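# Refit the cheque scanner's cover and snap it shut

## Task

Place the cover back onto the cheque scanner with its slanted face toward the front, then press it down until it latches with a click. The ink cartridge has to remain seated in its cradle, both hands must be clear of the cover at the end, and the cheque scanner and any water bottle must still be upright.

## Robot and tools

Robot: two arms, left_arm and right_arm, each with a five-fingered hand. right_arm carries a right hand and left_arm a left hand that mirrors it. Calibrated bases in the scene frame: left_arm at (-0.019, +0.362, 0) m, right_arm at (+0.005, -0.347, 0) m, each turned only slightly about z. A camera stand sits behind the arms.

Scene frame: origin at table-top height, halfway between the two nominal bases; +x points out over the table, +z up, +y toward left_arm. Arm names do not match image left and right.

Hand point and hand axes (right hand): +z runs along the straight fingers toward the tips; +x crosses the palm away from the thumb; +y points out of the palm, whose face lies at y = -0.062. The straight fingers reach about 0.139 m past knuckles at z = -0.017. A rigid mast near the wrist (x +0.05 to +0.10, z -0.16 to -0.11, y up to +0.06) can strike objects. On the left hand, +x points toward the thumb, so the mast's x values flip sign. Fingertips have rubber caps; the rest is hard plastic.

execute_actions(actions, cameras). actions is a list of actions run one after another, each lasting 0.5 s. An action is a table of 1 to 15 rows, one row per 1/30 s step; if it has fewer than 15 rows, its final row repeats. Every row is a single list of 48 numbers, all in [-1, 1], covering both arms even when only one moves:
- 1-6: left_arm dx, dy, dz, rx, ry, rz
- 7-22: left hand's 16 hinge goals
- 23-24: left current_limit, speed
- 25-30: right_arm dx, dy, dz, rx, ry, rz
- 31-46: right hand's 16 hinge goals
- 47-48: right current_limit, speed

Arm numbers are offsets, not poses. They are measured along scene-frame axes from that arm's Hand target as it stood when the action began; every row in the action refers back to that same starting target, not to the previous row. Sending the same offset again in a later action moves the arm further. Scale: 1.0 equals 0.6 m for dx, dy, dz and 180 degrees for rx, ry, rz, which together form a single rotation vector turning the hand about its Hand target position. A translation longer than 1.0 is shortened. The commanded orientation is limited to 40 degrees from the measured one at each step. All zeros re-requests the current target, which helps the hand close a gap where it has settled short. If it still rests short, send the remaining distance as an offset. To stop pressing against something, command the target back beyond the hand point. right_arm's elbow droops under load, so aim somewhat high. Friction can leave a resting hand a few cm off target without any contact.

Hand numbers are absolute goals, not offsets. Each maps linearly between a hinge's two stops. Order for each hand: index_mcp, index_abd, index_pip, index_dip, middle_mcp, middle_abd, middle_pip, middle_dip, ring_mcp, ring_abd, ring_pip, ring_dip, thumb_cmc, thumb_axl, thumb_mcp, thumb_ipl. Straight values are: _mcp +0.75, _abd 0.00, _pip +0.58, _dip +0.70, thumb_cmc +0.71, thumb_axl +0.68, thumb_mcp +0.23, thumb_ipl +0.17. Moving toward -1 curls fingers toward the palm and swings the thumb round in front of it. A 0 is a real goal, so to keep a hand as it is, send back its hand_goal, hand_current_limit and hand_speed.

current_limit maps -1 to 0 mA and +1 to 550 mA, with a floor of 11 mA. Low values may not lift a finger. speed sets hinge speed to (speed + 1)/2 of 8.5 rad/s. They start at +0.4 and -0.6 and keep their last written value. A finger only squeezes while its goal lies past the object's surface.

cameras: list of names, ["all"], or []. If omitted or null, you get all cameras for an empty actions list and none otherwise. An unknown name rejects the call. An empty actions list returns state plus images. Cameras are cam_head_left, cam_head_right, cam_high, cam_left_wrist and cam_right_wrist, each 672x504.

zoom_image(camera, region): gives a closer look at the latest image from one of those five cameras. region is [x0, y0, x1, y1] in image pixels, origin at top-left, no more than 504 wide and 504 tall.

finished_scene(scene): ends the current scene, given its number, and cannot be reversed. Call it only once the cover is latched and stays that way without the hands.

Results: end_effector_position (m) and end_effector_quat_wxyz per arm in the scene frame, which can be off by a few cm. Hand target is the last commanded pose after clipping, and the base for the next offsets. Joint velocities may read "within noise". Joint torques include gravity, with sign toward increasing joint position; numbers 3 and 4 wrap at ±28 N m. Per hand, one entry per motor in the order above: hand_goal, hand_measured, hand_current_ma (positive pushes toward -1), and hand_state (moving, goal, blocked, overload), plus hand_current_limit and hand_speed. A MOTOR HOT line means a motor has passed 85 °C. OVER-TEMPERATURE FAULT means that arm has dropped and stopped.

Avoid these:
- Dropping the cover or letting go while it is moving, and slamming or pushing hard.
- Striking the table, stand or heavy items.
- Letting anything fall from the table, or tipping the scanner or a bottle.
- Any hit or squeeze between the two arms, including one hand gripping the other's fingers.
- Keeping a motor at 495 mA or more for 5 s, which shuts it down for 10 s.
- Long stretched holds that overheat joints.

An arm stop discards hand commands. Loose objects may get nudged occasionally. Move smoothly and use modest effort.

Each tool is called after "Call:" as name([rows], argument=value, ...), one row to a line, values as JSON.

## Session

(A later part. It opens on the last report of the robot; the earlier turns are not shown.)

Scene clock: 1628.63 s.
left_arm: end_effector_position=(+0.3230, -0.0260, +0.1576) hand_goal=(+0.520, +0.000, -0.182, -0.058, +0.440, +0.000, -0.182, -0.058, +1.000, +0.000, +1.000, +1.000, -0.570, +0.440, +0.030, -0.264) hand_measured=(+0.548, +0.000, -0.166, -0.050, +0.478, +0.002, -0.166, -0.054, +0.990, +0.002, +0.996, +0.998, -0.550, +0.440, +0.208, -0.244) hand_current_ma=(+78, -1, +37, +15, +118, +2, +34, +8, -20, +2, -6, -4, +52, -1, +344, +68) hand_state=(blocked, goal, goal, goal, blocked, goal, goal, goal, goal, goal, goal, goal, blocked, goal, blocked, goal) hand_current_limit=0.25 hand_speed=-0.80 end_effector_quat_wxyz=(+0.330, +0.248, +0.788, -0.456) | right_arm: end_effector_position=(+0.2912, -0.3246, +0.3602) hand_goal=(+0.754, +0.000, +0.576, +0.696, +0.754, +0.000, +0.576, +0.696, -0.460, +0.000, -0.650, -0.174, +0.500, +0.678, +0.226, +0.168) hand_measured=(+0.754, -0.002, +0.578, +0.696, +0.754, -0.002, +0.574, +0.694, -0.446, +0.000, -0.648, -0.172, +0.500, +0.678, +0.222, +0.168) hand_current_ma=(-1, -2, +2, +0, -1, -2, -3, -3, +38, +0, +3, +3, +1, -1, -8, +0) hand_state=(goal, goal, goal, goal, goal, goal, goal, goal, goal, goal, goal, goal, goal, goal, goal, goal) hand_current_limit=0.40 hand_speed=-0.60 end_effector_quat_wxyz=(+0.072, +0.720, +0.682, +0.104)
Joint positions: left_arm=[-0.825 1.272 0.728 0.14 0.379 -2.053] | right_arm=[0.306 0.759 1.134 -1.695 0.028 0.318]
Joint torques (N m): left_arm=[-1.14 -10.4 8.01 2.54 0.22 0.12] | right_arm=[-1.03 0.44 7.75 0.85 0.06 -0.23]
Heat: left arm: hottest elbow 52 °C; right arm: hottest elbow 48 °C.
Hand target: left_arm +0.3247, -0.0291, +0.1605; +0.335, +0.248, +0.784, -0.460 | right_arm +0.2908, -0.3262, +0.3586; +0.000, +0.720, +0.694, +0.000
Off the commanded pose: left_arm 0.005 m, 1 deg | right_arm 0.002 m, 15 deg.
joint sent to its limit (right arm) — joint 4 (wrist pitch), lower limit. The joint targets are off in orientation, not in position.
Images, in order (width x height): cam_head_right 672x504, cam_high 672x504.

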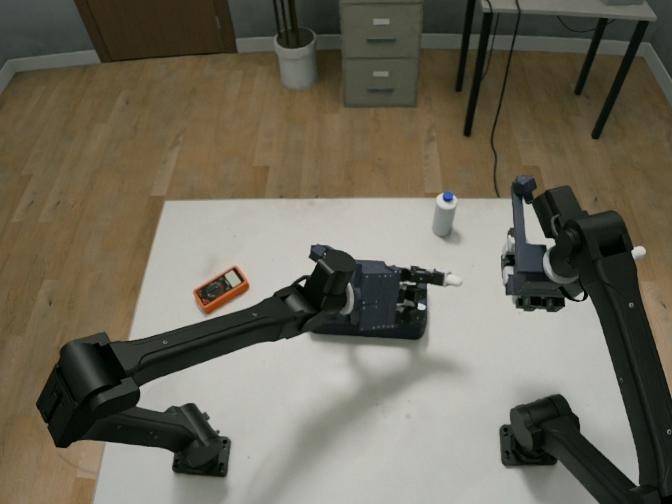

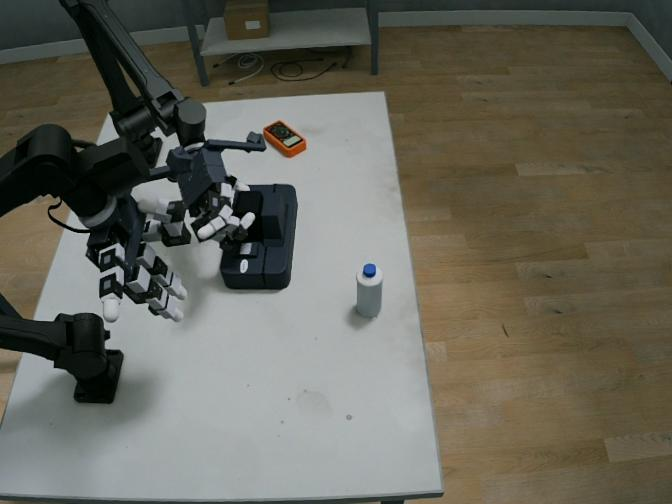

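Call:
execute_actions([
  [[0,0.008,-0.018,0,0,0,0.52,0,-0.1825,-0.058,0.44,0,-0.1825,-0.058,1,0,1,1,-0.571,0.44,0.03,-0.265,0.25,-0.8,0,0,0,0,0,0,0.754,0,0.576,0.696,0.754,0,0.576,0.696,-0.46,0,-0.65,-0.174,0.5,0.678,0.226,0.168,0.4,-0.6]],
], cameras=["cam_high"])

Call:
zoom_image(camera="cam_high", region=[215, 170, 295, 250])

Scene clock: 1638.27 s.
left_arm: end_effector_position=(+0.3195, -0.0236, +0.1507) hand_goal=(+0.520, +0.000, -0.182, -0.058, +0.440, +0.000, -0.182, -0.058, +1.000, +0.000, +1.000, +1.000, -0.570, +0.440, +0.030, -0.264) hand_measured=(+0.548, +0.000, -0.166, -0.050, +0.478, +0.002, -0.166, -0.054, +0.990, +0.002, +0.996, +0.998, -0.550, +0.440, +0.208, -0.244) hand_current_ma=(+78, -1, +37, +15, +118, +2, +34, +8, -20, +2, -6, -4, +52, -1, +344, +68) hand_state=(blocked, goal, goal, goal, blocked, goal, goal, goal, goal, goal, goal, goal, blocked, goal, blocked, goal) hand_current_limit=0.25 hand_speed=-0.80 end_effector_quat_wxyz=(+0.331, +0.250, +0.786, -0.459) | right_arm: end_effector_position=(+0.2912, -0.3246, +0.3602) hand_goal=(+0.754, +0.000, +0.576, +0.696, +0.754, +0.000, +0.576, +0.696, -0.460, +0.000, -0.650, -0.174, +0.500, +0.678, +0.226, +0.168) hand_measured=(+0.754, -0.002, +0.578, +0.696, +0.754, -0.002, +0.574, +0.694, -0.446, +0.000, -0.648, -0.172, +0.500, +0.678, +0.222, +0.168) hand_current_ma=(-1, -2, +2, +0, -1, -2, -3, -3, +38, +0, +3, +3, +1, -1, -8, +0) hand_state=(goal, goal, goal, goal, goal, goal, goal, goal, goal, goal, goal, goal, goal, goal, goal, goal) hand_current_limit=0.40 hand_speed=-0.60 end_effector_quat_wxyz=(+0.072, +0.720, +0.682, +0.104)
Joint positions: left_arm=[-0.824 1.272 0.702 0.173 0.387 -2.053] | right_arm=[0.306 0.759 1.134 -1.695 0.028 0.318]
Joint torques (N m): left_arm=[-0.5 -9.64 8.03 2.76 0.25 0.19] | right_arm=[-0.97 0.38 7.75 0.87 0.06 -0.23]
Heat: left arm: hottest elbow 51 °C; right arm: hottest elbow 48 °C.
Hand target: left_arm +0.3247, -0.0242, +0.1496; +0.335, +0.247, +0.784, -0.460 | right_arm +0.2908, -0.3262, +0.3586; +0.000, +0.720, +0.694, +0.000
Off the commanded pose: left_arm 0.005 m, 1 deg | right_arm 0.002 m, 15 deg.
joint sent to its limit (right arm) — joint 4 (wrist pitch), lower limit. The joint targets are off in orientation, not in position.
Images, in order (width x height): cam_high 672x504.

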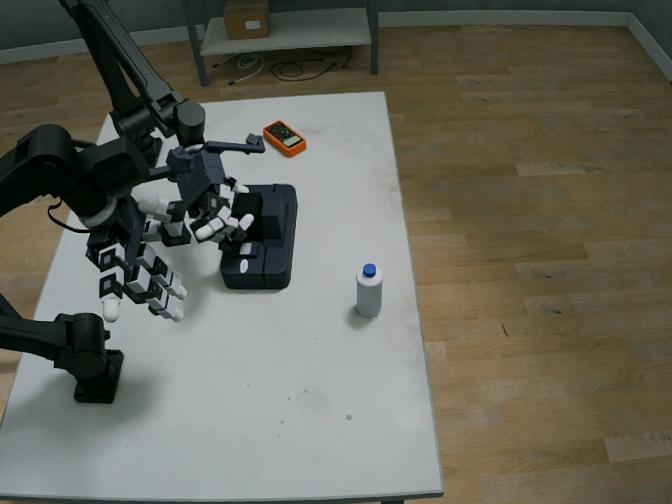

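Scaled by 6.300 from the camera's 672x504 image, which has a finer 960x720 frame.

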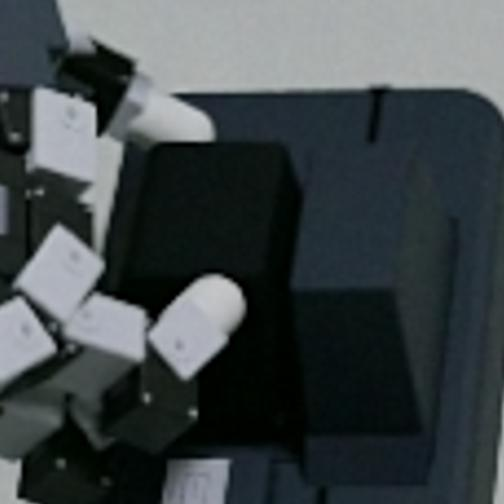

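Call:
execute_actions([
  [[0.006,0.004,-0.01,0,0,0,0.52,0,-0.1825,-0.058,0.44,0,-0.1825,-0.058,1,0,1,1,-0.571,0.44,0.03,-0.265,0.25,-0.8,0,0,0,0,0,0,0.754,0,0.576,0.696,0.754,0,0.576,0.696,-0.46,0,-0.65,-0.174,0.5,0.678,0.226,0.168,0.4,-0.6]],
], cameras=["cam_high"])

Call:
zoom_image(camera="cam_high", region=[215, 170, 295, 250])

Scene clock: 1643.17 s.
left_arm: end_effector_position=(+0.3234, -0.0210, +0.1483) hand_goal=(+0.520, +0.000, -0.182, -0.058, +0.440, +0.000, -0.182, -0.058, +1.000, +0.000, +1.000, +1.000, -0.570, +0.440, +0.030, -0.264) hand_measured=(+0.548, +0.000, -0.166, -0.050, +0.478, +0.002, -0.166, -0.054, +0.990, +0.002, +0.996, +0.998, -0.550, +0.440, +0.208, -0.244) hand_current_ma=(+78, -1, +37, +15, +118, +2, +34, +9, -20, +2, -6, -4, +52, -1, +344, +68) hand_state=(blocked, goal, goal, goal, blocked, goal, goal, goal, goal, goal, goal, goal, blocked, goal, blocked, goal) hand_current_limit=0.25 hand_speed=-0.80 end_effector_quat_wxyz=(+0.333, +0.247, +0.784, -0.462) | right_arm: end_effector_position=(+0.2912, -0.3246, +0.3602) hand_goal=(+0.754, +0.000, +0.576, +0.696, +0.754, +0.000, +0.576, +0.696, -0.460, +0.000, -0.650, -0.174, +0.500, +0.678, +0.226, +0.168) hand_measured=(+0.754, -0.002, +0.578, +0.696, +0.754, -0.002, +0.574, +0.694, -0.446, +0.000, -0.648, -0.172, +0.500, +0.678, +0.222, +0.168) hand_current_ma=(-1, -2, +2, +0, -1, -2, -3, -3, +38, +0, +3, +3, +1, -1, -8, +0) hand_state=(goal, goal, goal, goal, goal, goal, goal, goal, goal, goal, goal, goal, goal, goal, goal, goal) hand_current_limit=0.40 hand_speed=-0.60 end_effector_quat_wxyz=(+0.072, +0.720, +0.682, +0.104)
Joint positions: left_arm=[-0.811 1.279 0.696 0.191 0.397 -2.053] | right_arm=[0.306 0.759 1.134 -1.695 0.028 0.318]
Joint torques (N m): left_arm=[-0.15 -8.59 8.01 2.71 0.24 0.18] | right_arm=[-1.08 0.5 7.76 0.87 0.06 -0.23]
Heat: left arm: hottest elbow 51 °C; right arm: hottest elbow 48 °C.
Hand target: left_arm +0.3283, -0.0218, +0.1436; +0.335, +0.247, +0.784, -0.460 | right_arm +0.2908, -0.3262, +0.3586; +0.000, +0.720, +0.694, +0.000
Off the commanded pose: left_arm 0.007 m, 0 deg | right_arm 0.002 m, 15 deg.
joint sent to its limit (right arm) — joint 4 (wrist pitch), lower limit. The joint targets are off in orientation, not in position.
Images, in order (width x height): cam_high 672x504.

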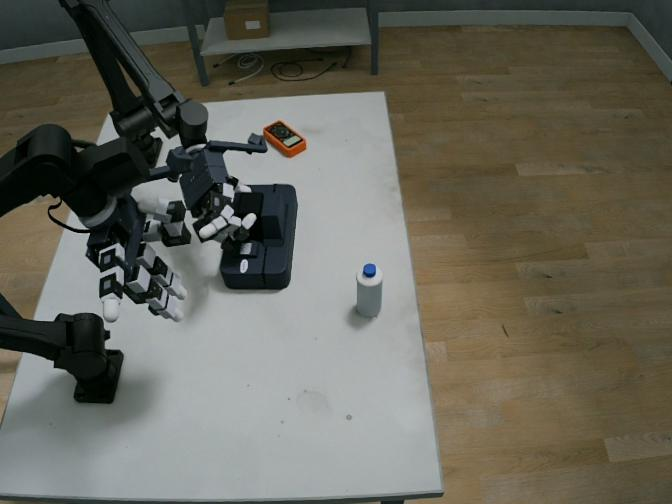

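Scaled by 6.300 from the camera's 672x504 image, which has a finer 960x720 frame.

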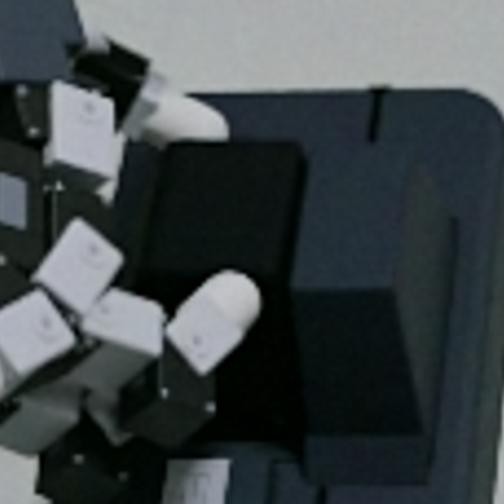

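Call:
execute_actions([
  [[-0.005,-0.002,-0.01,0,0,0,0.52,0,-0.1825,-0.058,0.44,0,-0.1825,-0.058,1,0,1,1,-0.571,0.44,0.03,-0.265,0.25,-0.8,0,0,0,0,0,0,0.754,0,0.576,0.696,0.754,0,0.576,0.696,-0.46,0,-0.65,-0.174,0.5,0.678,0.226,0.168,0.4,-0.6]],
], cameras=["cam_high"])

Call:
zoom_image(camera="cam_high", region=[215, 170, 295, 250])

Scene clock: 1647.43 s.
left_arm: end_effector_position=(+0.3239, -0.0211, +0.1473) hand_goal=(+0.520, +0.000, -0.182, -0.058, +0.440, +0.000, -0.182, -0.058, +1.000, +0.000, +1.000, +1.000, -0.570, +0.440, +0.030, -0.264) hand_measured=(+0.548, +0.000, -0.166, -0.052, +0.478, +0.002, -0.166, -0.052, +0.990, +0.002, +0.996, +0.998, -0.550, +0.440, +0.208, -0.244) hand_current_ma=(+78, -1, +37, +11, +114, +2, +36, +9, -20, +2, -6, -4, +52, -1, +344, +68) hand_state=(blocked, goal, goal, goal, blocked, goal, goal, goal, goal, goal, goal, goal, blocked, goal, blocked, goal) hand_current_limit=0.25 hand_speed=-0.80 end_effector_quat_wxyz=(+0.338, +0.247, +0.781, -0.464) | right_arm: end_effector_position=(+0.2912, -0.3246, +0.3602) hand_goal=(+0.754, +0.000, +0.576, +0.696, +0.754, +0.000, +0.576, +0.696, -0.460, +0.000, -0.650, -0.174, +0.500, +0.678, +0.226, +0.168) hand_measured=(+0.754, -0.002, +0.578, +0.696, +0.754, -0.002, +0.574, +0.694, -0.446, +0.000, -0.648, -0.172, +0.500, +0.678, +0.222, +0.168) hand_current_ma=(-1, -2, +2, +0, -1, -2, -3, -3, +38, +0, +3, +3, +1, -1, -8, +0) hand_state=(goal, goal, goal, goal, goal, goal, goal, goal, goal, goal, goal, goal, goal, goal, goal, goal) hand_current_limit=0.40 hand_speed=-0.60 end_effector_quat_wxyz=(+0.072, +0.720, +0.682, +0.104)
Joint positions: left_arm=[-0.811 1.282 0.687 0.215 0.396 -2.053] | right_arm=[0.306 0.759 1.134 -1.695 0.028 0.318]
Joint torques (N m): left_arm=[-0.44 -8 7.69 2.65 0.03 0.18] | right_arm=[-0.97 0.44 7.76 0.88 0.06 -0.24]
Heat: left arm: hottest elbow 51 °C; right arm: hottest elbow 48 °C.
Hand target: left_arm +0.3254, -0.0231, +0.1377; +0.335, +0.247, +0.784, -0.460 | right_arm +0.2908, -0.3262, +0.3586; +0.000, +0.720, +0.694, +0.000
Off the commanded pose: left_arm 0.010 m, 1 deg | right_arm 0.002 m, 15 deg.
joint sent to its limit (right arm) — joint 4 (wrist pitch), lower limit. The joint targets are off in orientation, not in position.
Images, in order (width x height): cam_high 672x504.

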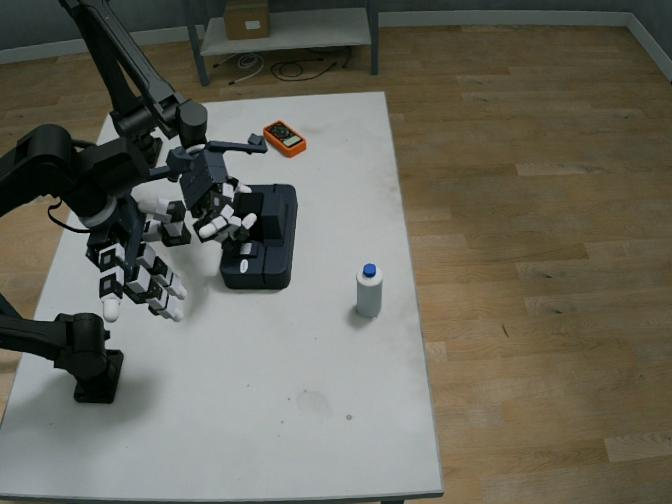

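Scaled by 6.300 from the camera's 672x504 image, which has a finer 960x720 frame.

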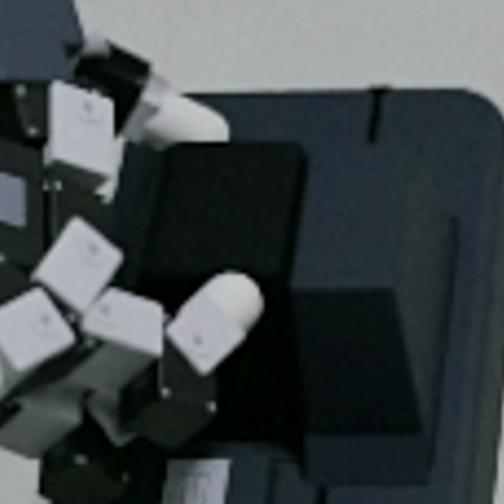

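Call:
execute_actions([
  [[-0.006,-0.003,-0.015,0,0,0,0.52,0,-0.1825,-0.058,0.44,0,-0.1825,-0.058,1,0,1,1,-0.571,0.44,0.03,-0.265,0.25,-0.8,0,0,0,0,0,0,0.754,0,0.576,0.696,0.754,0,0.576,0.696,-0.46,0,-0.65,-0.174,0.5,0.678,0.226,0.168,0.4,-0.6]],
], cameras=["cam_high"])

Call:
zoom_image(camera="cam_high", region=[215, 170, 295, 250])

Scene clock: 1652.07 s.
left_arm: end_effector_position=(+0.3244, -0.0215, +0.1460) hand_goal=(+0.520, +0.000, -0.182, -0.058, +0.440, +0.000, -0.182, -0.058, +1.000, +0.000, +1.000, +1.000, -0.570, +0.440, +0.030, -0.264) hand_measured=(+0.548, +0.000, -0.172, -0.060, +0.476, +0.002, -0.164, -0.052, +0.990, +0.002, +0.996, +0.998, -0.558, +0.436, +0.208, -0.242) hand_current_ma=(+78, -1, +21, -3, +111, +2, +40, +11, -20, +2, -6, -4, +26, -8, +344, +77) hand_state=(blocked, goal, goal, goal, blocked, goal, goal, goal, goal, goal, goal, goal, goal, goal, blocked, blocked) hand_current_limit=0.25 hand_speed=-0.80 end_effector_quat_wxyz=(+0.346, +0.247, +0.777, -0.465) | right_arm: end_effector_position=(+0.2912, -0.3246, +0.3602) hand_goal=(+0.754, +0.000, +0.576, +0.696, +0.754, +0.000, +0.576, +0.696, -0.460, +0.000, -0.650, -0.174, +0.500, +0.678, +0.226, +0.168) hand_measured=(+0.754, -0.002, +0.578, +0.696, +0.754, -0.002, +0.574, +0.694, -0.446, +0.000, -0.648, -0.172, +0.500, +0.678, +0.222, +0.168) hand_current_ma=(-1, -2, +2, +0, -1, -2, -3, -3, +38, +0, +3, +3, +1, -1, -8, +0) hand_state=(goal, goal, goal, goal, goal, goal, goal, goal, goal, goal, goal, goal, goal, goal, goal, goal) hand_current_limit=0.40 hand_speed=-0.60 end_effector_quat_wxyz=(+0.072, +0.720, +0.682, +0.104)
Joint positions: left_arm=[-0.815 1.286 0.674 0.25 0.385 -2.053] | right_arm=[0.306 0.759 1.134 -1.695 0.028 0.318]
Joint torques (N m): left_arm=[-1.14 -7.88 7.31 2.41 0.08 0.12] | right_arm=[-0.97 0.38 7.76 0.88 0.06 -0.23]
Heat: left arm: hottest elbow 50 °C; right arm: hottest elbow 48 °C.
Hand target: left_arm +0.3217, -0.0249, +0.1286; +0.335, +0.247, +0.784, -0.460 | right_arm +0.2908, -0.3262, +0.3586; +0.000, +0.720, +0.694, +0.000
Off the commanded pose: left_arm 0.018 m, 2 deg | right_arm 0.002 m, 15 deg.
joint sent to its limit (right arm) — joint 4 (wrist pitch), lower limit. The joint targets are off in orientation, not in position.
Images, in order (width x height): cam_high 672x504.

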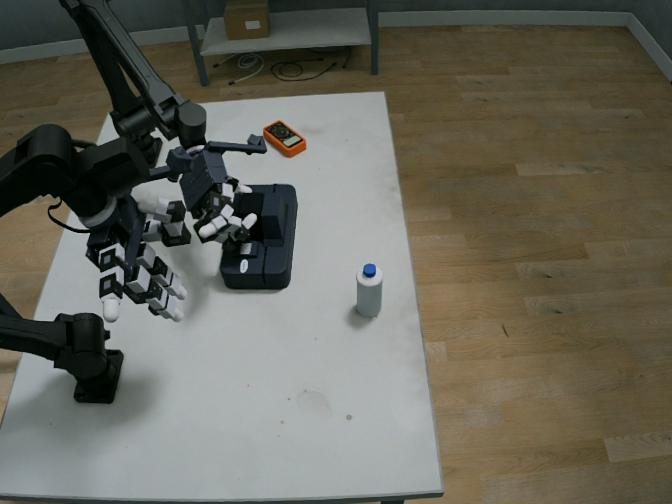

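Scaled by 6.300 from the camera's 672x504 image, which has a finer 960x720 frame.

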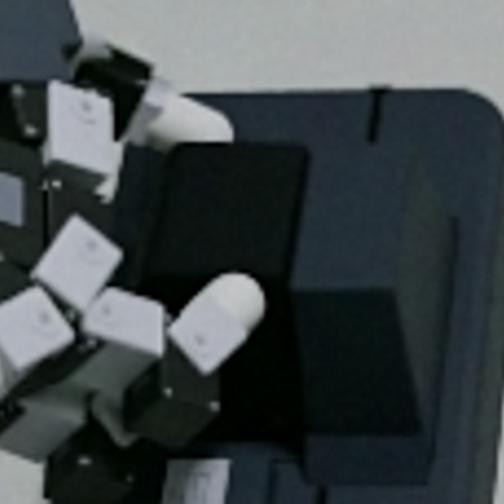

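Call:
execute_actions([
  [[-0.002,0,0.05,0,0,0,0.52,0,-0.1825,-0.058,0.44,0,-0.1825,-0.058,1,0,1,1,-0.571,0.44,0.03,-0.265,0.25,-0.8,0,0,0,0,0,0,0.754,0,0.576,0.696,0.754,0,0.576,0.696,-0.46,0,-0.65,-0.174,0.5,0.678,0.226,0.168,0.4,-0.6]],
], cameras=["cam_high"])

Call:
zoom_image(camera="cam_high", region=[215, 170, 295, 250])

Scene clock: 1658.73 s.
left_arm: end_effector_position=(+0.3179, -0.0161, +0.1429) hand_goal=(+0.520, +0.000, -0.182, -0.058, +0.440, +0.000, -0.182, -0.058, +1.000, +0.000, +1.000, +1.000, -0.570, +0.440, +0.030, -0.264) hand_measured=(+0.548, -0.002, -0.166, -0.050, +0.476, +0.000, -0.164, -0.054, +0.990, +0.002, +0.996, +0.998, -0.548, +0.440, +0.204, -0.242) hand_current_ma=(+81, -3, +39, +15, +111, +0, +40, +7, -20, +2, -6, -4, +59, +0, +344, +79) hand_state=(blocked, goal, goal, goal, blocked, goal, goal, goal, goal, goal, goal, goal, blocked, goal, blocked, blocked) hand_current_limit=0.25 hand_speed=-0.80 end_effector_quat_wxyz=(+0.330, +0.247, +0.790, -0.454) | right_arm: end_effector_position=(+0.2912, -0.3246, +0.3602) hand_goal=(+0.754, +0.000, +0.576, +0.696, +0.754, +0.000, +0.576, +0.696, -0.460, +0.000, -0.650, -0.174, +0.500, +0.678, +0.226, +0.168) hand_measured=(+0.754, -0.002, +0.578, +0.696, +0.754, -0.002, +0.574, +0.694, -0.446, +0.000, -0.648, -0.172, +0.500, +0.678, +0.222, +0.168) hand_current_ma=(-1, -2, +2, +0, -1, -2, -3, -3, +38, +0, +3, +3, +1, -1, -8, +0) hand_state=(goal, goal, goal, goal, goal, goal, goal, goal, goal, goal, goal, goal, goal, goal, goal, goal) hand_current_limit=0.40 hand_speed=-0.60 end_effector_quat_wxyz=(+0.072, +0.720, +0.682, +0.104)
Joint positions: left_arm=[-0.818 1.269 0.681 0.178 0.382 -2.05] | right_arm=[0.306 0.759 1.134 -1.695 0.028 0.318]
Joint torques (N m): left_arm=[-1.79 -11.63 10.07 1.4 0.04 0.05] | right_arm=[-0.97 0.44 7.75 0.85 0.06 -0.23]
Heat: left arm: hottest elbow 50 °C; right arm: hottest elbow 48 °C.
Hand target: left_arm +0.3205, -0.0248, +0.1585; +0.335, +0.247, +0.784, -0.460 | right_arm +0.2908, -0.3262, +0.3586; +0.000, +0.720, +0.694, +0.000
Off the commanded pose: left_arm 0.018 m, 1 deg | right_arm 0.002 m, 15 deg.
joint sent to its limit (right arm) — joint 4 (wrist pitch), lower limit. The joint targets are off in orientation, not in position.
Images, in order (width x height): cam_high 672x504.

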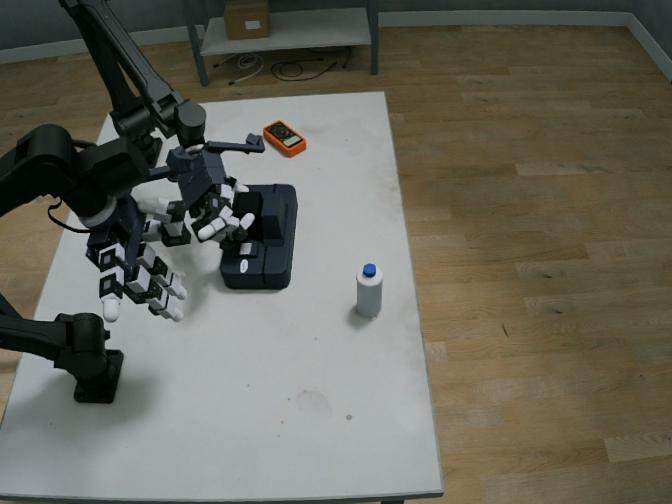

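Scaled by 6.300 from the camera's 672x504 image, which has a finer 960x720 frame.

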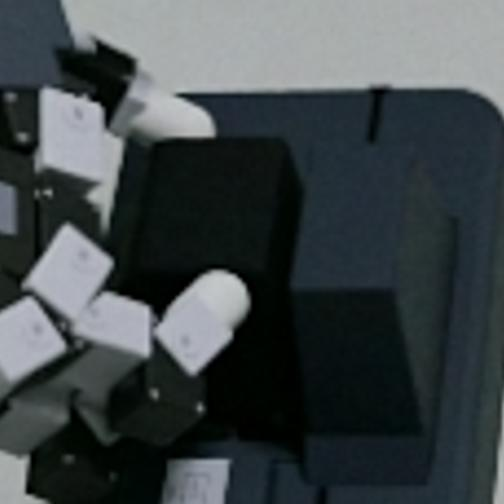

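Call:
execute_actions([
  [[0.01,-0.012,0.035,0,0,0,0.52,0,-0.1825,-0.058,0.44,0,-0.1825,-0.058,1,0,1,1,-0.571,0.44,0.03,-0.265,0.25,-0.8,0,0,0,0,0,0,0.754,0,0.576,0.696,0.754,0,0.576,0.696,-0.46,0,-0.65,-0.174,0.5,0.678,0.226,0.168,0.4,-0.6]],
  [[0,0,0.005,0,0,0,0.52,0,-0.1825,-0.058,0.44,0,-0.1825,-0.058,1,0,1,1,-0.571,0.44,0.03,-0.265,0.25,-0.8,0,0,0,0,0,0,0.754,0,0.576,0.696,0.754,0,0.576,0.696,-0.46,0,-0.65,-0.174,0.5,0.678,0.226,0.168,0.4,-0.6]],
], cameras=["cam_high"])

Call:
zoom_image(camera="cam_high", region=[215, 170, 295, 250])

Scene clock: 1668.00 s.
left_arm: end_effector_position=(+0.3194, -0.0181, +0.1513) hand_goal=(+0.520, +0.000, -0.182, -0.058, +0.440, +0.000, -0.182, -0.058, +1.000, +0.000, +1.000, +1.000, -0.570, +0.440, +0.030, -0.264) hand_measured=(+0.548, -0.002, -0.164, -0.050, +0.476, +0.000, -0.164, -0.052, +0.990, +0.002, +0.996, +0.998, -0.546, +0.440, +0.204, -0.242) hand_current_ma=(+81, -1, +43, +17, +111, +0, +42, +11, -20, +2, -6, -4, +63, +0, +344, +79) hand_state=(blocked, goal, goal, goal, blocked, goal, goal, goal, goal, goal, goal, goal, blocked, goal, blocked, blocked) hand_current_limit=0.25 hand_speed=-0.80 end_effector_quat_wxyz=(+0.317, +0.246, +0.800, -0.447) | right_arm: end_effector_position=(+0.2912, -0.3246, +0.3602) hand_goal=(+0.754, +0.000, +0.576, +0.696, +0.754, +0.000, +0.576, +0.696, -0.460, +0.000, -0.650, -0.174, +0.500, +0.678, +0.226, +0.168) hand_measured=(+0.754, -0.002, +0.578, +0.696, +0.754, -0.002, +0.574, +0.694, -0.446, +0.000, -0.648, -0.172, +0.500, +0.678, +0.222, +0.168) hand_current_ma=(-1, -2, +2, +0, -1, -2, -3, -3, +38, +0, +3, +3, +1, -1, -8, +0) hand_state=(goal, goal, goal, goal, goal, goal, goal, goal, goal, goal, goal, goal, goal, goal, goal, goal) hand_current_limit=0.40 hand_speed=-0.60 end_effector_quat_wxyz=(+0.072, +0.720, +0.682, +0.104)
Joint positions: left_arm=[-0.819 1.263 0.726 0.092 0.381 -2.051] | right_arm=[0.306 0.759 1.134 -1.695 0.028 0.318]
Joint torques (N m): left_arm=[-0.79 -11.52 11.41 1.78 0.09 0.12] | right_arm=[-0.97 0.44 7.77 0.88 0.06 -0.22]
Heat: left arm: hottest elbow 50 °C; right arm: hottest elbow 48 °C.
Hand target: left_arm +0.3265, -0.0321, +0.1826; +0.335, +0.248, +0.784, -0.460 | right_arm +0.2908, -0.3262, +0.3586; +0.000, +0.720, +0.694, +0.000
Off the commanded pose: left_arm 0.035 m, 3 deg | right_arm 0.002 m, 15 deg.
joint sent to its limit (right arm) — joint 4 (wrist pitch), lower limit. The joint targets are off in orientation, not in position.
Images, in order (width x height): cam_high 672x504.

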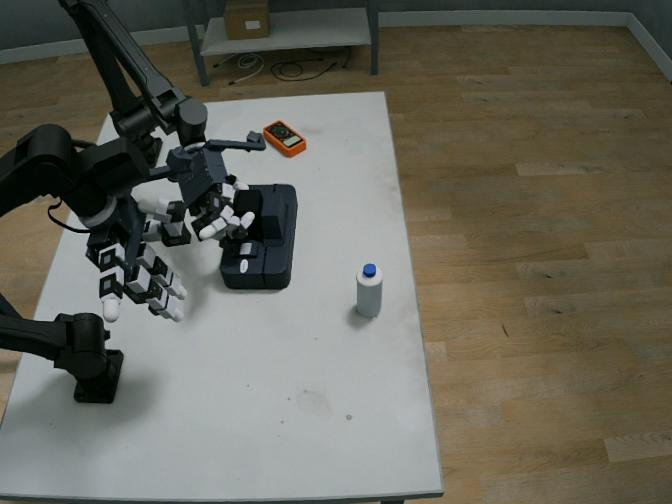

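Scaled by 6.300 from the camera's 672x504 image, which has a finer 960x720 frame.

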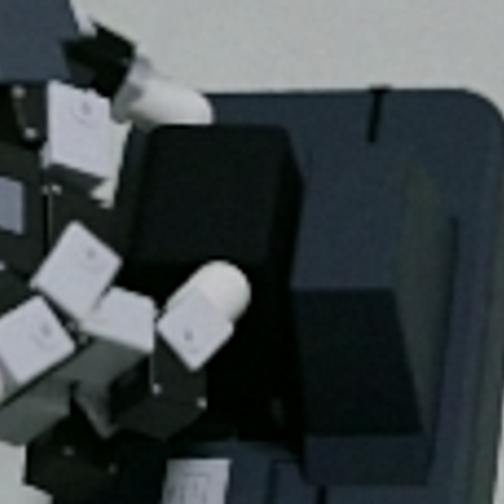

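Call:
execute_actions([
  [[0,0.0035,-0.041,0,0,0,0.52,0,-0.1825,-0.058,0.44,0,-0.1825,-0.058,1,0,1,1,-0.571,0.44,0.03,-0.265,0.25,-0.8,0,0,0,0,0,0,0.754,0,0.576,0.696,0.754,0,0.576,0.696,-0.46,0,-0.65,-0.174,0.5,0.678,0.226,0.168,0.4,-0.6]],
  [[0,0.0107,-0.018,0,0,0,0.52,0,-0.1825,-0.058,0.44,0,-0.1825,-0.058,1,0,1,1,-0.571,0.44,0.03,-0.265,0.25,-0.8,0,0,0,0,0,0,0.754,0,0.576,0.696,0.754,0,0.576,0.696,-0.46,0,-0.65,-0.174,0.5,0.678,0.226,0.168,0.4,-0.6]],
], cameras=["cam_high"])

Call:
zoom_image(camera="cam_high", region=[215, 170, 295, 250])

Scene clock: 1678.73 s.
left_arm: end_effector_position=(+0.3212, -0.0228, +0.1506) hand_goal=(+0.520, +0.000, -0.182, -0.058, +0.440, +0.000, -0.182, -0.058, +1.000, +0.000, +1.000, +1.000, -0.570, +0.440, +0.030, -0.264) hand_measured=(+0.548, +0.000, -0.164, -0.050, +0.476, +0.000, -0.164, -0.050, +0.990, +0.002, +0.996, +0.998, -0.546, +0.440, +0.204, -0.242) hand_current_ma=(+81, -1, +43, +17, +111, +0, +42, +14, -20, +2, -6, -4, +63, +0, +344, +79) hand_state=(blocked, goal, goal, goal, blocked, goal, goal, goal, goal, goal, goal, goal, blocked, goal, blocked, blocked) hand_current_limit=0.25 hand_speed=-0.80 end_effector_quat_wxyz=(+0.333, +0.249, +0.784, -0.460) | right_arm: end_effector_position=(+0.2912, -0.3246, +0.3602) hand_goal=(+0.754, +0.000, +0.576, +0.696, +0.754, +0.000, +0.576, +0.696, -0.460, +0.000, -0.650, -0.174, +0.500, +0.678, +0.226, +0.168) hand_measured=(+0.754, -0.002, +0.578, +0.696, +0.754, -0.002, +0.574, +0.694, -0.446, +0.000, -0.648, -0.172, +0.500, +0.678, +0.222, +0.168) hand_current_ma=(-1, -2, +2, +0, -1, -2, -3, -3, +38, +0, +3, +3, +1, -1, -8, +0) hand_state=(goal, goal, goal, goal, goal, goal, goal, goal, goal, goal, goal, goal, goal, goal, goal, goal) hand_current_limit=0.40 hand_speed=-0.60 end_effector_quat_wxyz=(+0.072, +0.720, +0.682, +0.104)
Joint positions: left_arm=[-0.819 1.274 0.7 0.18 0.391 -2.052] | right_arm=[0.306 0.759 1.134 -1.695 0.028 0.318]
Joint torques (N m): left_arm=[-0.67 -9.47 8.36 2.58 0.24 0.13] | right_arm=[-0.91 0.44 7.76 0.87 0.05 -0.23]
Heat: left arm: hottest elbow 50 °C; right arm: hottest elbow 48 °C.
Hand target: left_arm +0.3265, -0.0236, +0.1473; +0.335, +0.247, +0.784, -0.460 | right_arm +0.2908, -0.3262, +0.3586; +0.000, +0.720, +0.694, +0.000
Off the commanded pose: left_arm 0.006 m, 0 deg | right_arm 0.002 m, 15 deg.
joint sent to its limit (right arm) — joint 4 (wrist pitch), lower limit. The joint targets are off in orientation, not in position.
Images, in order (width x height): cam_high 672x504.

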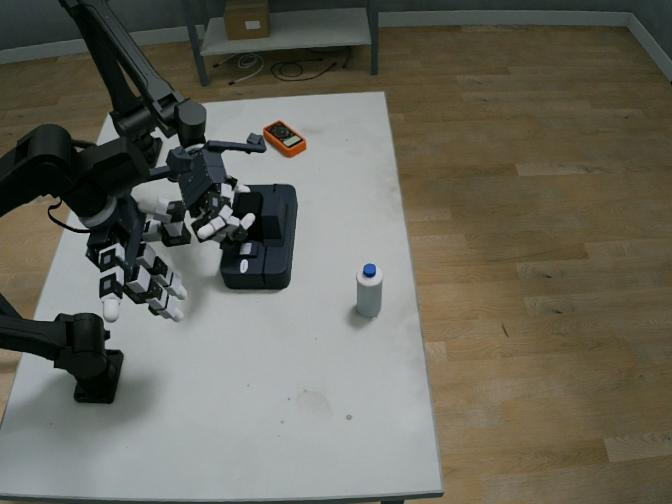

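Scaled by 6.300 from the camera's 672x504 image, which has a finer 960x720 frame.

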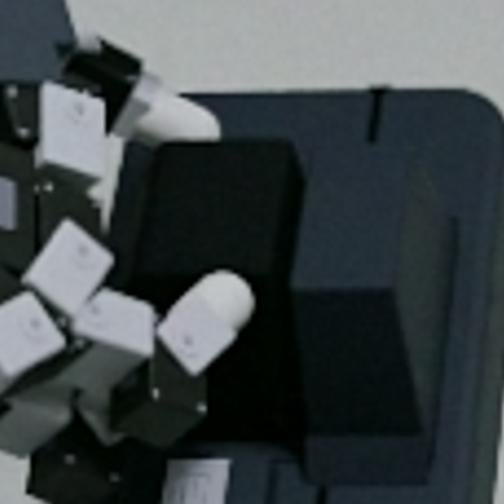

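Call:
execute_actions([
  [[0,0.001,-0.012,0,0,0,0.52,0,-0.1825,-0.058,0.44,0,-0.1825,-0.058,1,0,1,1,-0.571,0.44,0.03,-0.265,0.25,-0.8,0,0,0,0,0,0,0.754,0,0.576,0.696,0.754,0,0.576,0.696,-0.46,0,-0.65,-0.174,0.5,0.678,0.226,0.168,0.4,-0.6]],
], cameras=["cam_high"])

Call:
zoom_image(camera="cam_high", region=[215, 170, 295, 250])

Scene clock: 1682.77 s.
left_arm: end_effector_position=(+0.3221, -0.0232, +0.1476) hand_goal=(+0.520, +0.000, -0.182, -0.058, +0.440, +0.000, -0.182, -0.058, +1.000, +0.000, +1.000, +1.000, -0.570, +0.440, +0.030, -0.264) hand_measured=(+0.548, +0.000, -0.164, -0.052, +0.476, +0.000, -0.164, -0.050, +0.990, +0.002, +0.996, +0.998, -0.546, +0.440, +0.204, -0.242) hand_current_ma=(+81, -1, +43, +12, +108, +0, +42, +14, -20, +2, -6, -4, +63, +0, +344, +79) hand_state=(blocked, goal, goal, goal, blocked, goal, goal, goal, goal, goal, goal, goal, blocked, goal, blocked, blocked) hand_current_limit=0.25 hand_speed=-0.80 end_effector_quat_wxyz=(+0.336, +0.250, +0.782, -0.462) | right_arm: end_effector_position=(+0.2912, -0.3246, +0.3602) hand_goal=(+0.754, +0.000, +0.576, +0.696, +0.754, +0.000, +0.576, +0.696, -0.460, +0.000, -0.650, -0.174, +0.500, +0.678, +0.226, +0.168) hand_measured=(+0.754, -0.002, +0.578, +0.696, +0.754, -0.002, +0.574, +0.694, -0.446, +0.000, -0.648, -0.172, +0.500, +0.678, +0.222, +0.168) hand_current_ma=(-1, -2, +2, +0, -1, -2, -3, -3, +38, +0, +3, +3, +1, -1, -8, +0) hand_state=(goal, goal, goal, goal, goal, goal, goal, goal, goal, goal, goal, goal, goal, goal, goal, goal) hand_current_limit=0.40 hand_speed=-0.60 end_effector_quat_wxyz=(+0.072, +0.720, +0.682, +0.104)
Joint positions: left_arm=[-0.818 1.282 0.692 0.205 0.392 -2.051] | right_arm=[0.306 0.759 1.134 -1.695 0.028 0.318]
Joint torques (N m): left_arm=[-0.5 -9.05 7.61 2.73 0.3 0.13] | right_arm=[-0.97 0.44 7.75 0.85 0.06 -0.23]
Heat: left arm: hottest elbow 50 °C; right arm: hottest elbow 48 °C.
Hand target: left_arm +0.3265, -0.0229, +0.1399; +0.335, +0.248, +0.784, -0.460 | right_arm +0.2908, -0.3262, +0.3586; +0.000, +0.720, +0.694, +0.000
Off the commanded pose: left_arm 0.009 m, 0 deg | right_arm 0.002 m, 15 deg.
joint sent to its limit (right arm) — joint 4 (wrist pitch), lower limit. The joint targets are off in orientation, not in position.
Images, in order (width x height): cam_high 672x504.

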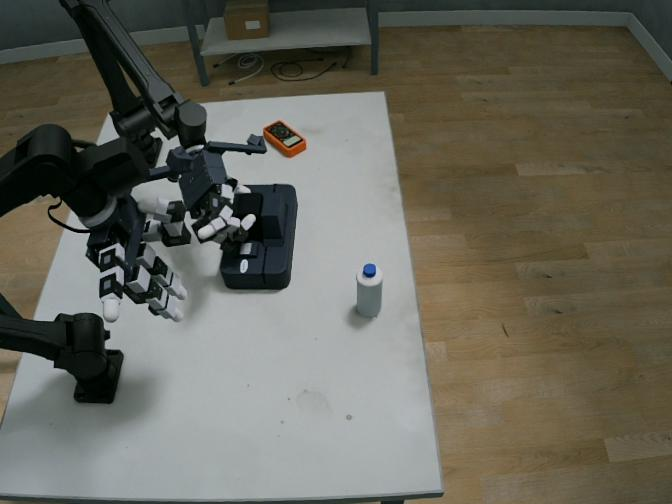

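Scaled by 6.300 from the camera's 672x504 image, which has a finer 960x720 frame.

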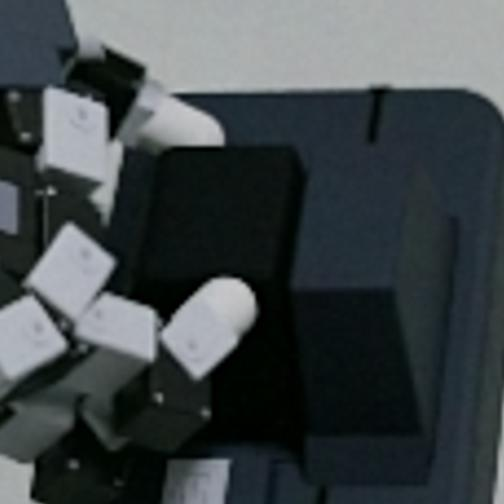

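Call:
execute_actions([
  [[-0.004,0.001,-0.01,0,0,0,0.52,0,-0.1825,-0.058,0.44,0,-0.1825,-0.058,1,0,1,1,-0.571,0.44,0.03,-0.265,0.25,-0.8,0,0,0,0,0,0,0.754,0,0.576,0.696,0.754,0,0.576,0.696,-0.46,0,-0.65,-0.174,0.5,0.678,0.226,0.168,0.4,-0.6]],
], cameras=["cam_high","cam_left_wrist"])

Call:
zoom_image(camera="cam_high", region=[215, 170, 295, 250])

Call:
zoom_image(camera="cam_left_wrist", region=[0, 0, 400, 300])

Scene clock: 1690.03 s.
left_arm: end_effector_position=(+0.3218, -0.0229, +0.1444) hand_goal=(+0.520, +0.000, -0.182, -0.058, +0.440, +0.000, -0.182, -0.058, +1.000, +0.000, +1.000, +1.000, -0.570, +0.440, +0.030, -0.264) hand_measured=(+0.548, +0.000, -0.164, -0.052, +0.476, +0.000, -0.164, -0.050, +0.990, +0.002, +0.996, +0.998, -0.546, +0.440, +0.204, -0.242) hand_current_ma=(+81, -1, +43, +12, +108, +0, +42, +14, -20, +2, -6, -4, +63, +0, +344, +79) hand_state=(blocked, goal, goal, goal, blocked, goal, goal, goal, goal, goal, goal, goal, blocked, goal, blocked, blocked) hand_current_limit=0.25 hand_speed=-0.80 end_effector_quat_wxyz=(+0.339, +0.250, +0.780, -0.464) | right_arm: end_effector_position=(+0.2912, -0.3246, +0.3602) hand_goal=(+0.754, +0.000, +0.576, +0.696, +0.754, +0.000, +0.576, +0.696, -0.460, +0.000, -0.650, -0.174, +0.500, +0.678, +0.226, +0.168) hand_measured=(+0.754, -0.002, +0.578, +0.696, +0.754, -0.002, +0.574, +0.694, -0.446, +0.000, -0.648, -0.172, +0.500, +0.678, +0.222, +0.168) hand_current_ma=(-1, -2, +2, +0, -1, -2, -3, -3, +38, +0, +3, +3, +1, -1, -8, +0) hand_state=(goal, goal, goal, goal, goal, goal, goal, goal, goal, goal, goal, goal, goal, goal, goal, goal) hand_current_limit=0.40 hand_speed=-0.60 end_effector_quat_wxyz=(+0.072, +0.720, +0.682, +0.104)
Joint positions: left_arm=[-0.818 1.287 0.68 0.23 0.392 -2.051] | right_arm=[0.306 0.759 1.134 -1.695 0.028 0.318]
Joint torques (N m): left_arm=[-1.03 -8.94 7.6 2.45 0.09 0.13] | right_arm=[-1.03 0.38 7.73 0.84 0.06 -0.23]
Heat: left arm: hottest elbow 50 °C; right arm: hottest elbow 48 °C.
Hand target: left_arm +0.3241, -0.0223, +0.1339; +0.335, +0.248, +0.784, -0.460 | right_arm +0.2908, -0.3262, +0.3586; +0.000, +0.720, +0.694, +0.000
Off the commanded pose: left_arm 0.011 m, 1 deg | right_arm 0.002 m, 15 deg.
joint sent to its limit (right arm) — joint 4 (wrist pitch), lower limit. The joint targets are off in orientation, not in position.
Images, in order (width x height): cam_high 672x504, cam_left_wrist 672x504.

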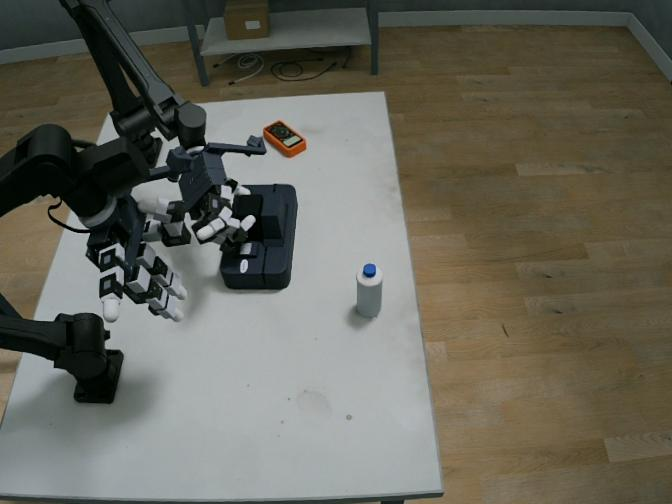

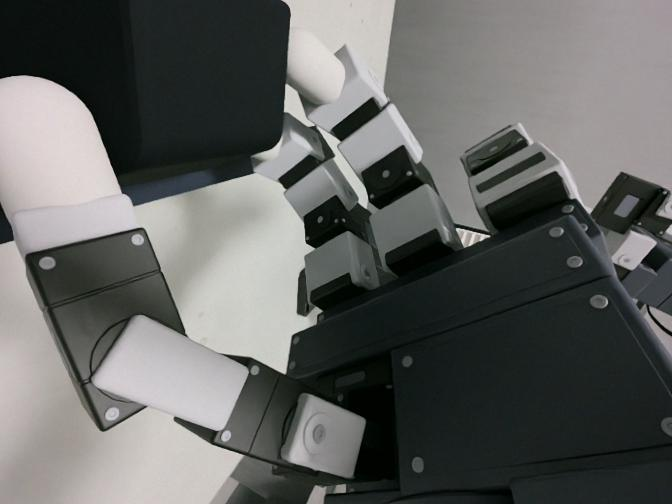

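Scaled by 6.300 from the camera's 672x504 image, which has a finer 960x720 frame.

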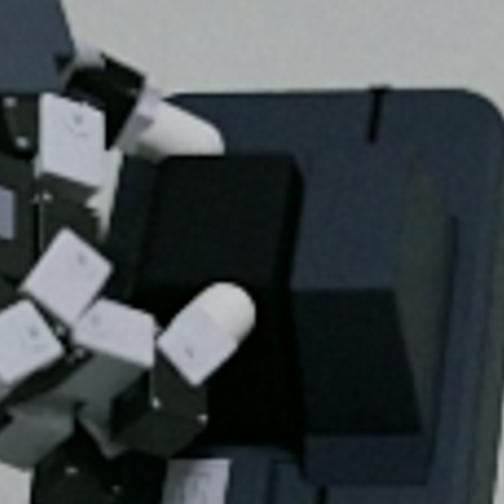

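Scaled by 1.260 from the camera's 672x504 image, which has a finer 960x720 frame.

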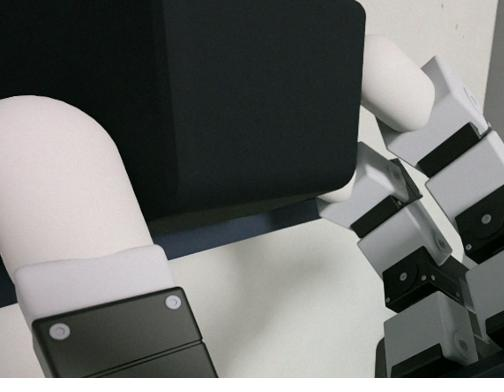

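Call:
execute_actions([
  [[-0.004,0.002,-0.01,0,0,0,0.52,0,-0.1825,-0.058,0.44,0,-0.1825,-0.058,1,0,1,1,-0.571,0.44,0.03,-0.265,0.25,-0.8,0,0,0,0,0,0,0.754,0,0.576,0.696,0.754,0,0.576,0.696,-0.46,0,-0.65,-0.174,0.5,0.678,0.226,0.168,0.4,-0.6]],
], cameras=["cam_high"])

Call:
zoom_image(camera="cam_high", region=[215, 170, 295, 250])

Scene clock: 1694.10 s.
left_arm: end_effector_position=(+0.3214, -0.0225, +0.1433) hand_goal=(+0.520, +0.000, -0.182, -0.058, +0.440, +0.000, -0.182, -0.058, +1.000, +0.000, +1.000, +1.000, -0.570, +0.440, +0.030, -0.264) hand_measured=(+0.548, +0.000, -0.164, -0.052, +0.476, +0.000, -0.162, -0.050, +0.990, +0.002, +0.996, +0.998, -0.546, +0.440, +0.204, -0.242) hand_current_ma=(+81, -1, +43, +12, +108, +0, +46, +14, -20, +2, -6, -4, +60, -1, +344, +79) hand_state=(blocked, goal, goal, goal, blocked, goal, goal, goal, goal, goal, goal, goal, blocked, goal, blocked, blocked) hand_current_limit=0.25 hand_speed=-0.80 end_effector_quat_wxyz=(+0.343, +0.250, +0.776, -0.466) | right_arm: end_effector_position=(+0.2912, -0.3246, +0.3602) hand_goal=(+0.754, +0.000, +0.576, +0.696, +0.754, +0.000, +0.576, +0.696, -0.460, +0.000, -0.650, -0.174, +0.500, +0.678, +0.226, +0.168) hand_measured=(+0.754, -0.002, +0.578, +0.696, +0.754, -0.002, +0.574, +0.694, -0.446, +0.000, -0.648, -0.172, +0.500, +0.678, +0.222, +0.168) hand_current_ma=(-1, -2, +2, +0, -1, -2, -3, -3, +38, +0, +3, +3, +1, -1, -8, +0) hand_state=(goal, goal, goal, goal, goal, goal, goal, goal, goal, goal, goal, goal, goal, goal, goal, goal) hand_current_limit=0.40 hand_speed=-0.60 end_effector_quat_wxyz=(+0.072, +0.720, +0.682, +0.104)
Joint positions: left_arm=[-0.818 1.288 0.669 0.253 0.392 -2.051] | right_arm=[0.306 0.759 1.134 -1.695 0.028 0.318]
Joint torques (N m): left_arm=[-0.21 -8.23 7.3 2.55 0.04 0.15] | right_arm=[-0.91 0.38 7.76 0.87 0.06 -0.22]
Heat: left arm: hottest elbow 49 °C; right arm: hottest elbow 48 °C.
Hand target: left_arm +0.3217, -0.0211, +0.1279; +0.335, +0.248, +0.784, -0.460 | right_arm +0.2908, -0.3262, +0.3586; +0.000, +0.720, +0.694, +0.000
Off the commanded pose: left_arm 0.015 m, 1 deg | right_arm 0.002 m, 15 deg.
joint sent to its limit (right arm) — joint 4 (wrist pitch), lower limit. The joint targets are off in orientation, not in position.
Images, in order (width x height): cam_high 672x504.

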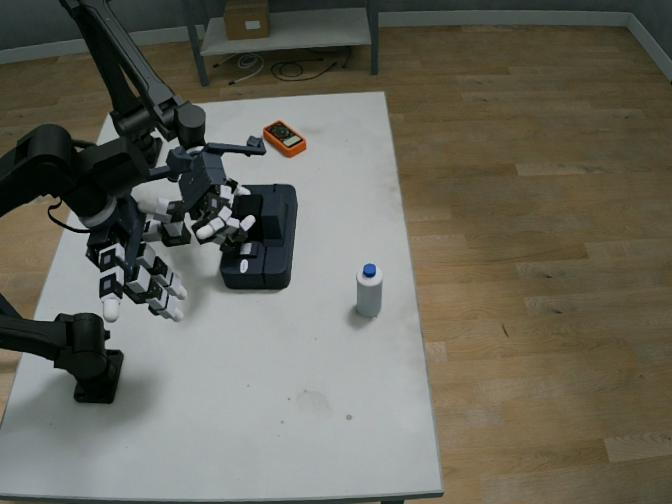

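Scaled by 6.300 from the camera's 672x504 image, which has a finer 960x720 frame.

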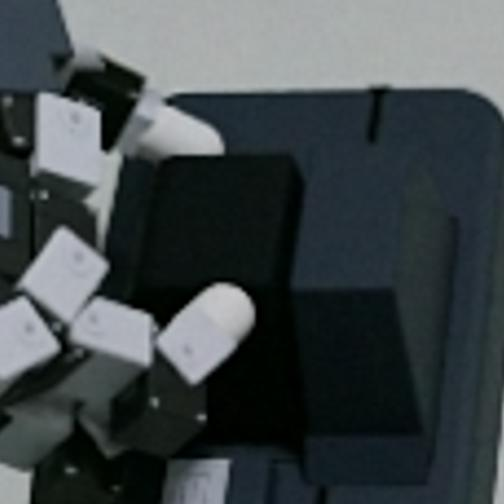

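Call:
execute_actions([
  [[-0.006,0.002,0.0,0,0,0,0.52,0,-0.1825,-0.058,0.44,0,-0.1825,-0.058,1,0,1,1,-0.571,0.44,0.03,-0.265,0.25,-0.8,0,0,0,0,0,0,0.754,0,0.576,0.696,0.754,0,0.576,0.696,-0.46,0,-0.65,-0.174,0.5,0.678,0.226,0.168,0.4,-0.6]],
], cameras=["cam_high"])

Call:
zoom_image(camera="cam_high", region=[215, 170, 295, 250])

Scene clock: 1699.90 s.
left_arm: end_effector_position=(+0.3214, -0.0221, +0.1428) hand_goal=(+0.520, +0.000, -0.182, -0.058, +0.440, +0.000, -0.182, -0.058, +1.000, +0.000, +1.000, +1.000, -0.570, +0.440, +0.030, -0.264) hand_measured=(+0.548, +0.000, -0.164, -0.052, +0.476, +0.000, -0.162, -0.050, +0.990, +0.002, +0.996, +0.998, -0.548, +0.440, +0.202, -0.242) hand_current_ma=(+81, -1, +43, +12, +108, +0, +50, +14, -20, +2, -6, -4, +57, -1, +344, +79) hand_state=(blocked, goal, goal, goal, blocked, goal, blocked, goal, goal, goal, goal, goal, blocked, goal, blocked, blocked) hand_current_limit=0.25 hand_speed=-0.80 end_effector_quat_wxyz=(+0.344, +0.250, +0.776, -0.466) | right_arm: end_effector_position=(+0.2912, -0.3246, +0.3602) hand_goal=(+0.754, +0.000, +0.576, +0.696, +0.754, +0.000, +0.576, +0.696, -0.460, +0.000, -0.650, -0.174, +0.500, +0.678, +0.226, +0.168) hand_measured=(+0.754, -0.002, +0.578, +0.696, +0.754, -0.002, +0.574, +0.694, -0.446, +0.000, -0.648, -0.172, +0.500, +0.678, +0.222, +0.168) hand_current_ma=(-1, -2, +2, +0, -1, -2, -3, -3, +38, +0, +3, +3, +1, -1, -8, +0) hand_state=(goal, goal, goal, goal, goal, goal, goal, goal, goal, goal, goal, goal, goal, goal, goal, goal) hand_current_limit=0.40 hand_speed=-0.60 end_effector_quat_wxyz=(+0.072, +0.720, +0.682, +0.104)
Joint positions: left_arm=[-0.818 1.288 0.666 0.258 0.39 -2.051] | right_arm=[0.306 0.759 1.134 -1.695 0.028 0.318]
Joint torques (N m): left_arm=[-1.2 -9.29 6.83 2.11 -0.06 0.11] | right_arm=[-1.03 0.5 7.76 0.87 0.06 -0.23]
Heat: left arm: hottest elbow 49 °C; right arm: hottest elbow 48 °C.
Hand target: left_arm +0.3181, -0.0200, +0.1280; +0.335, +0.248, +0.784, -0.460 | right_arm +0.2908, -0.3262, +0.3586; +0.000, +0.720, +0.694, +0.000
Off the commanded pose: left_arm 0.015 m, 2 deg | right_arm 0.002 m, 15 deg.
joint sent to its limit (right arm) — joint 4 (wrist pitch), lower limit. The joint targets are off in orientation, not in position.
Images, in order (width x height): cam_high 672x504.

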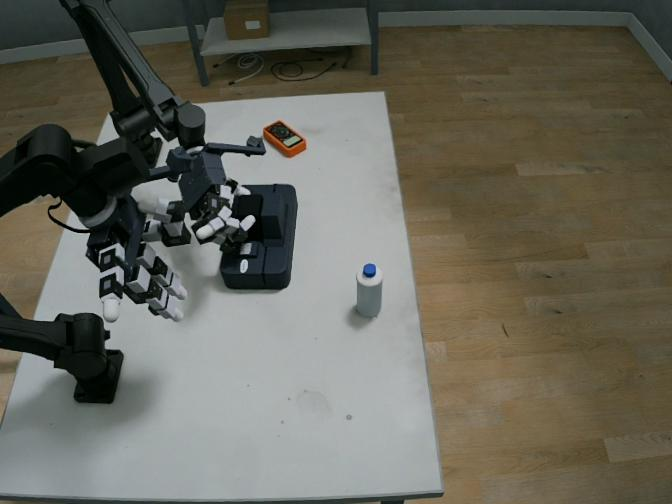

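Scaled by 6.300 from the camera's 672x504 image, which has a finer 960x720 frame.

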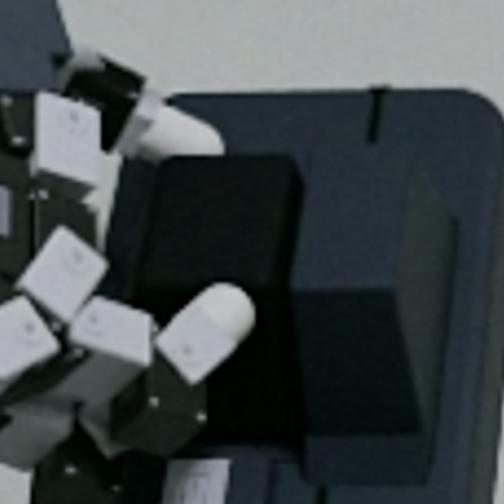

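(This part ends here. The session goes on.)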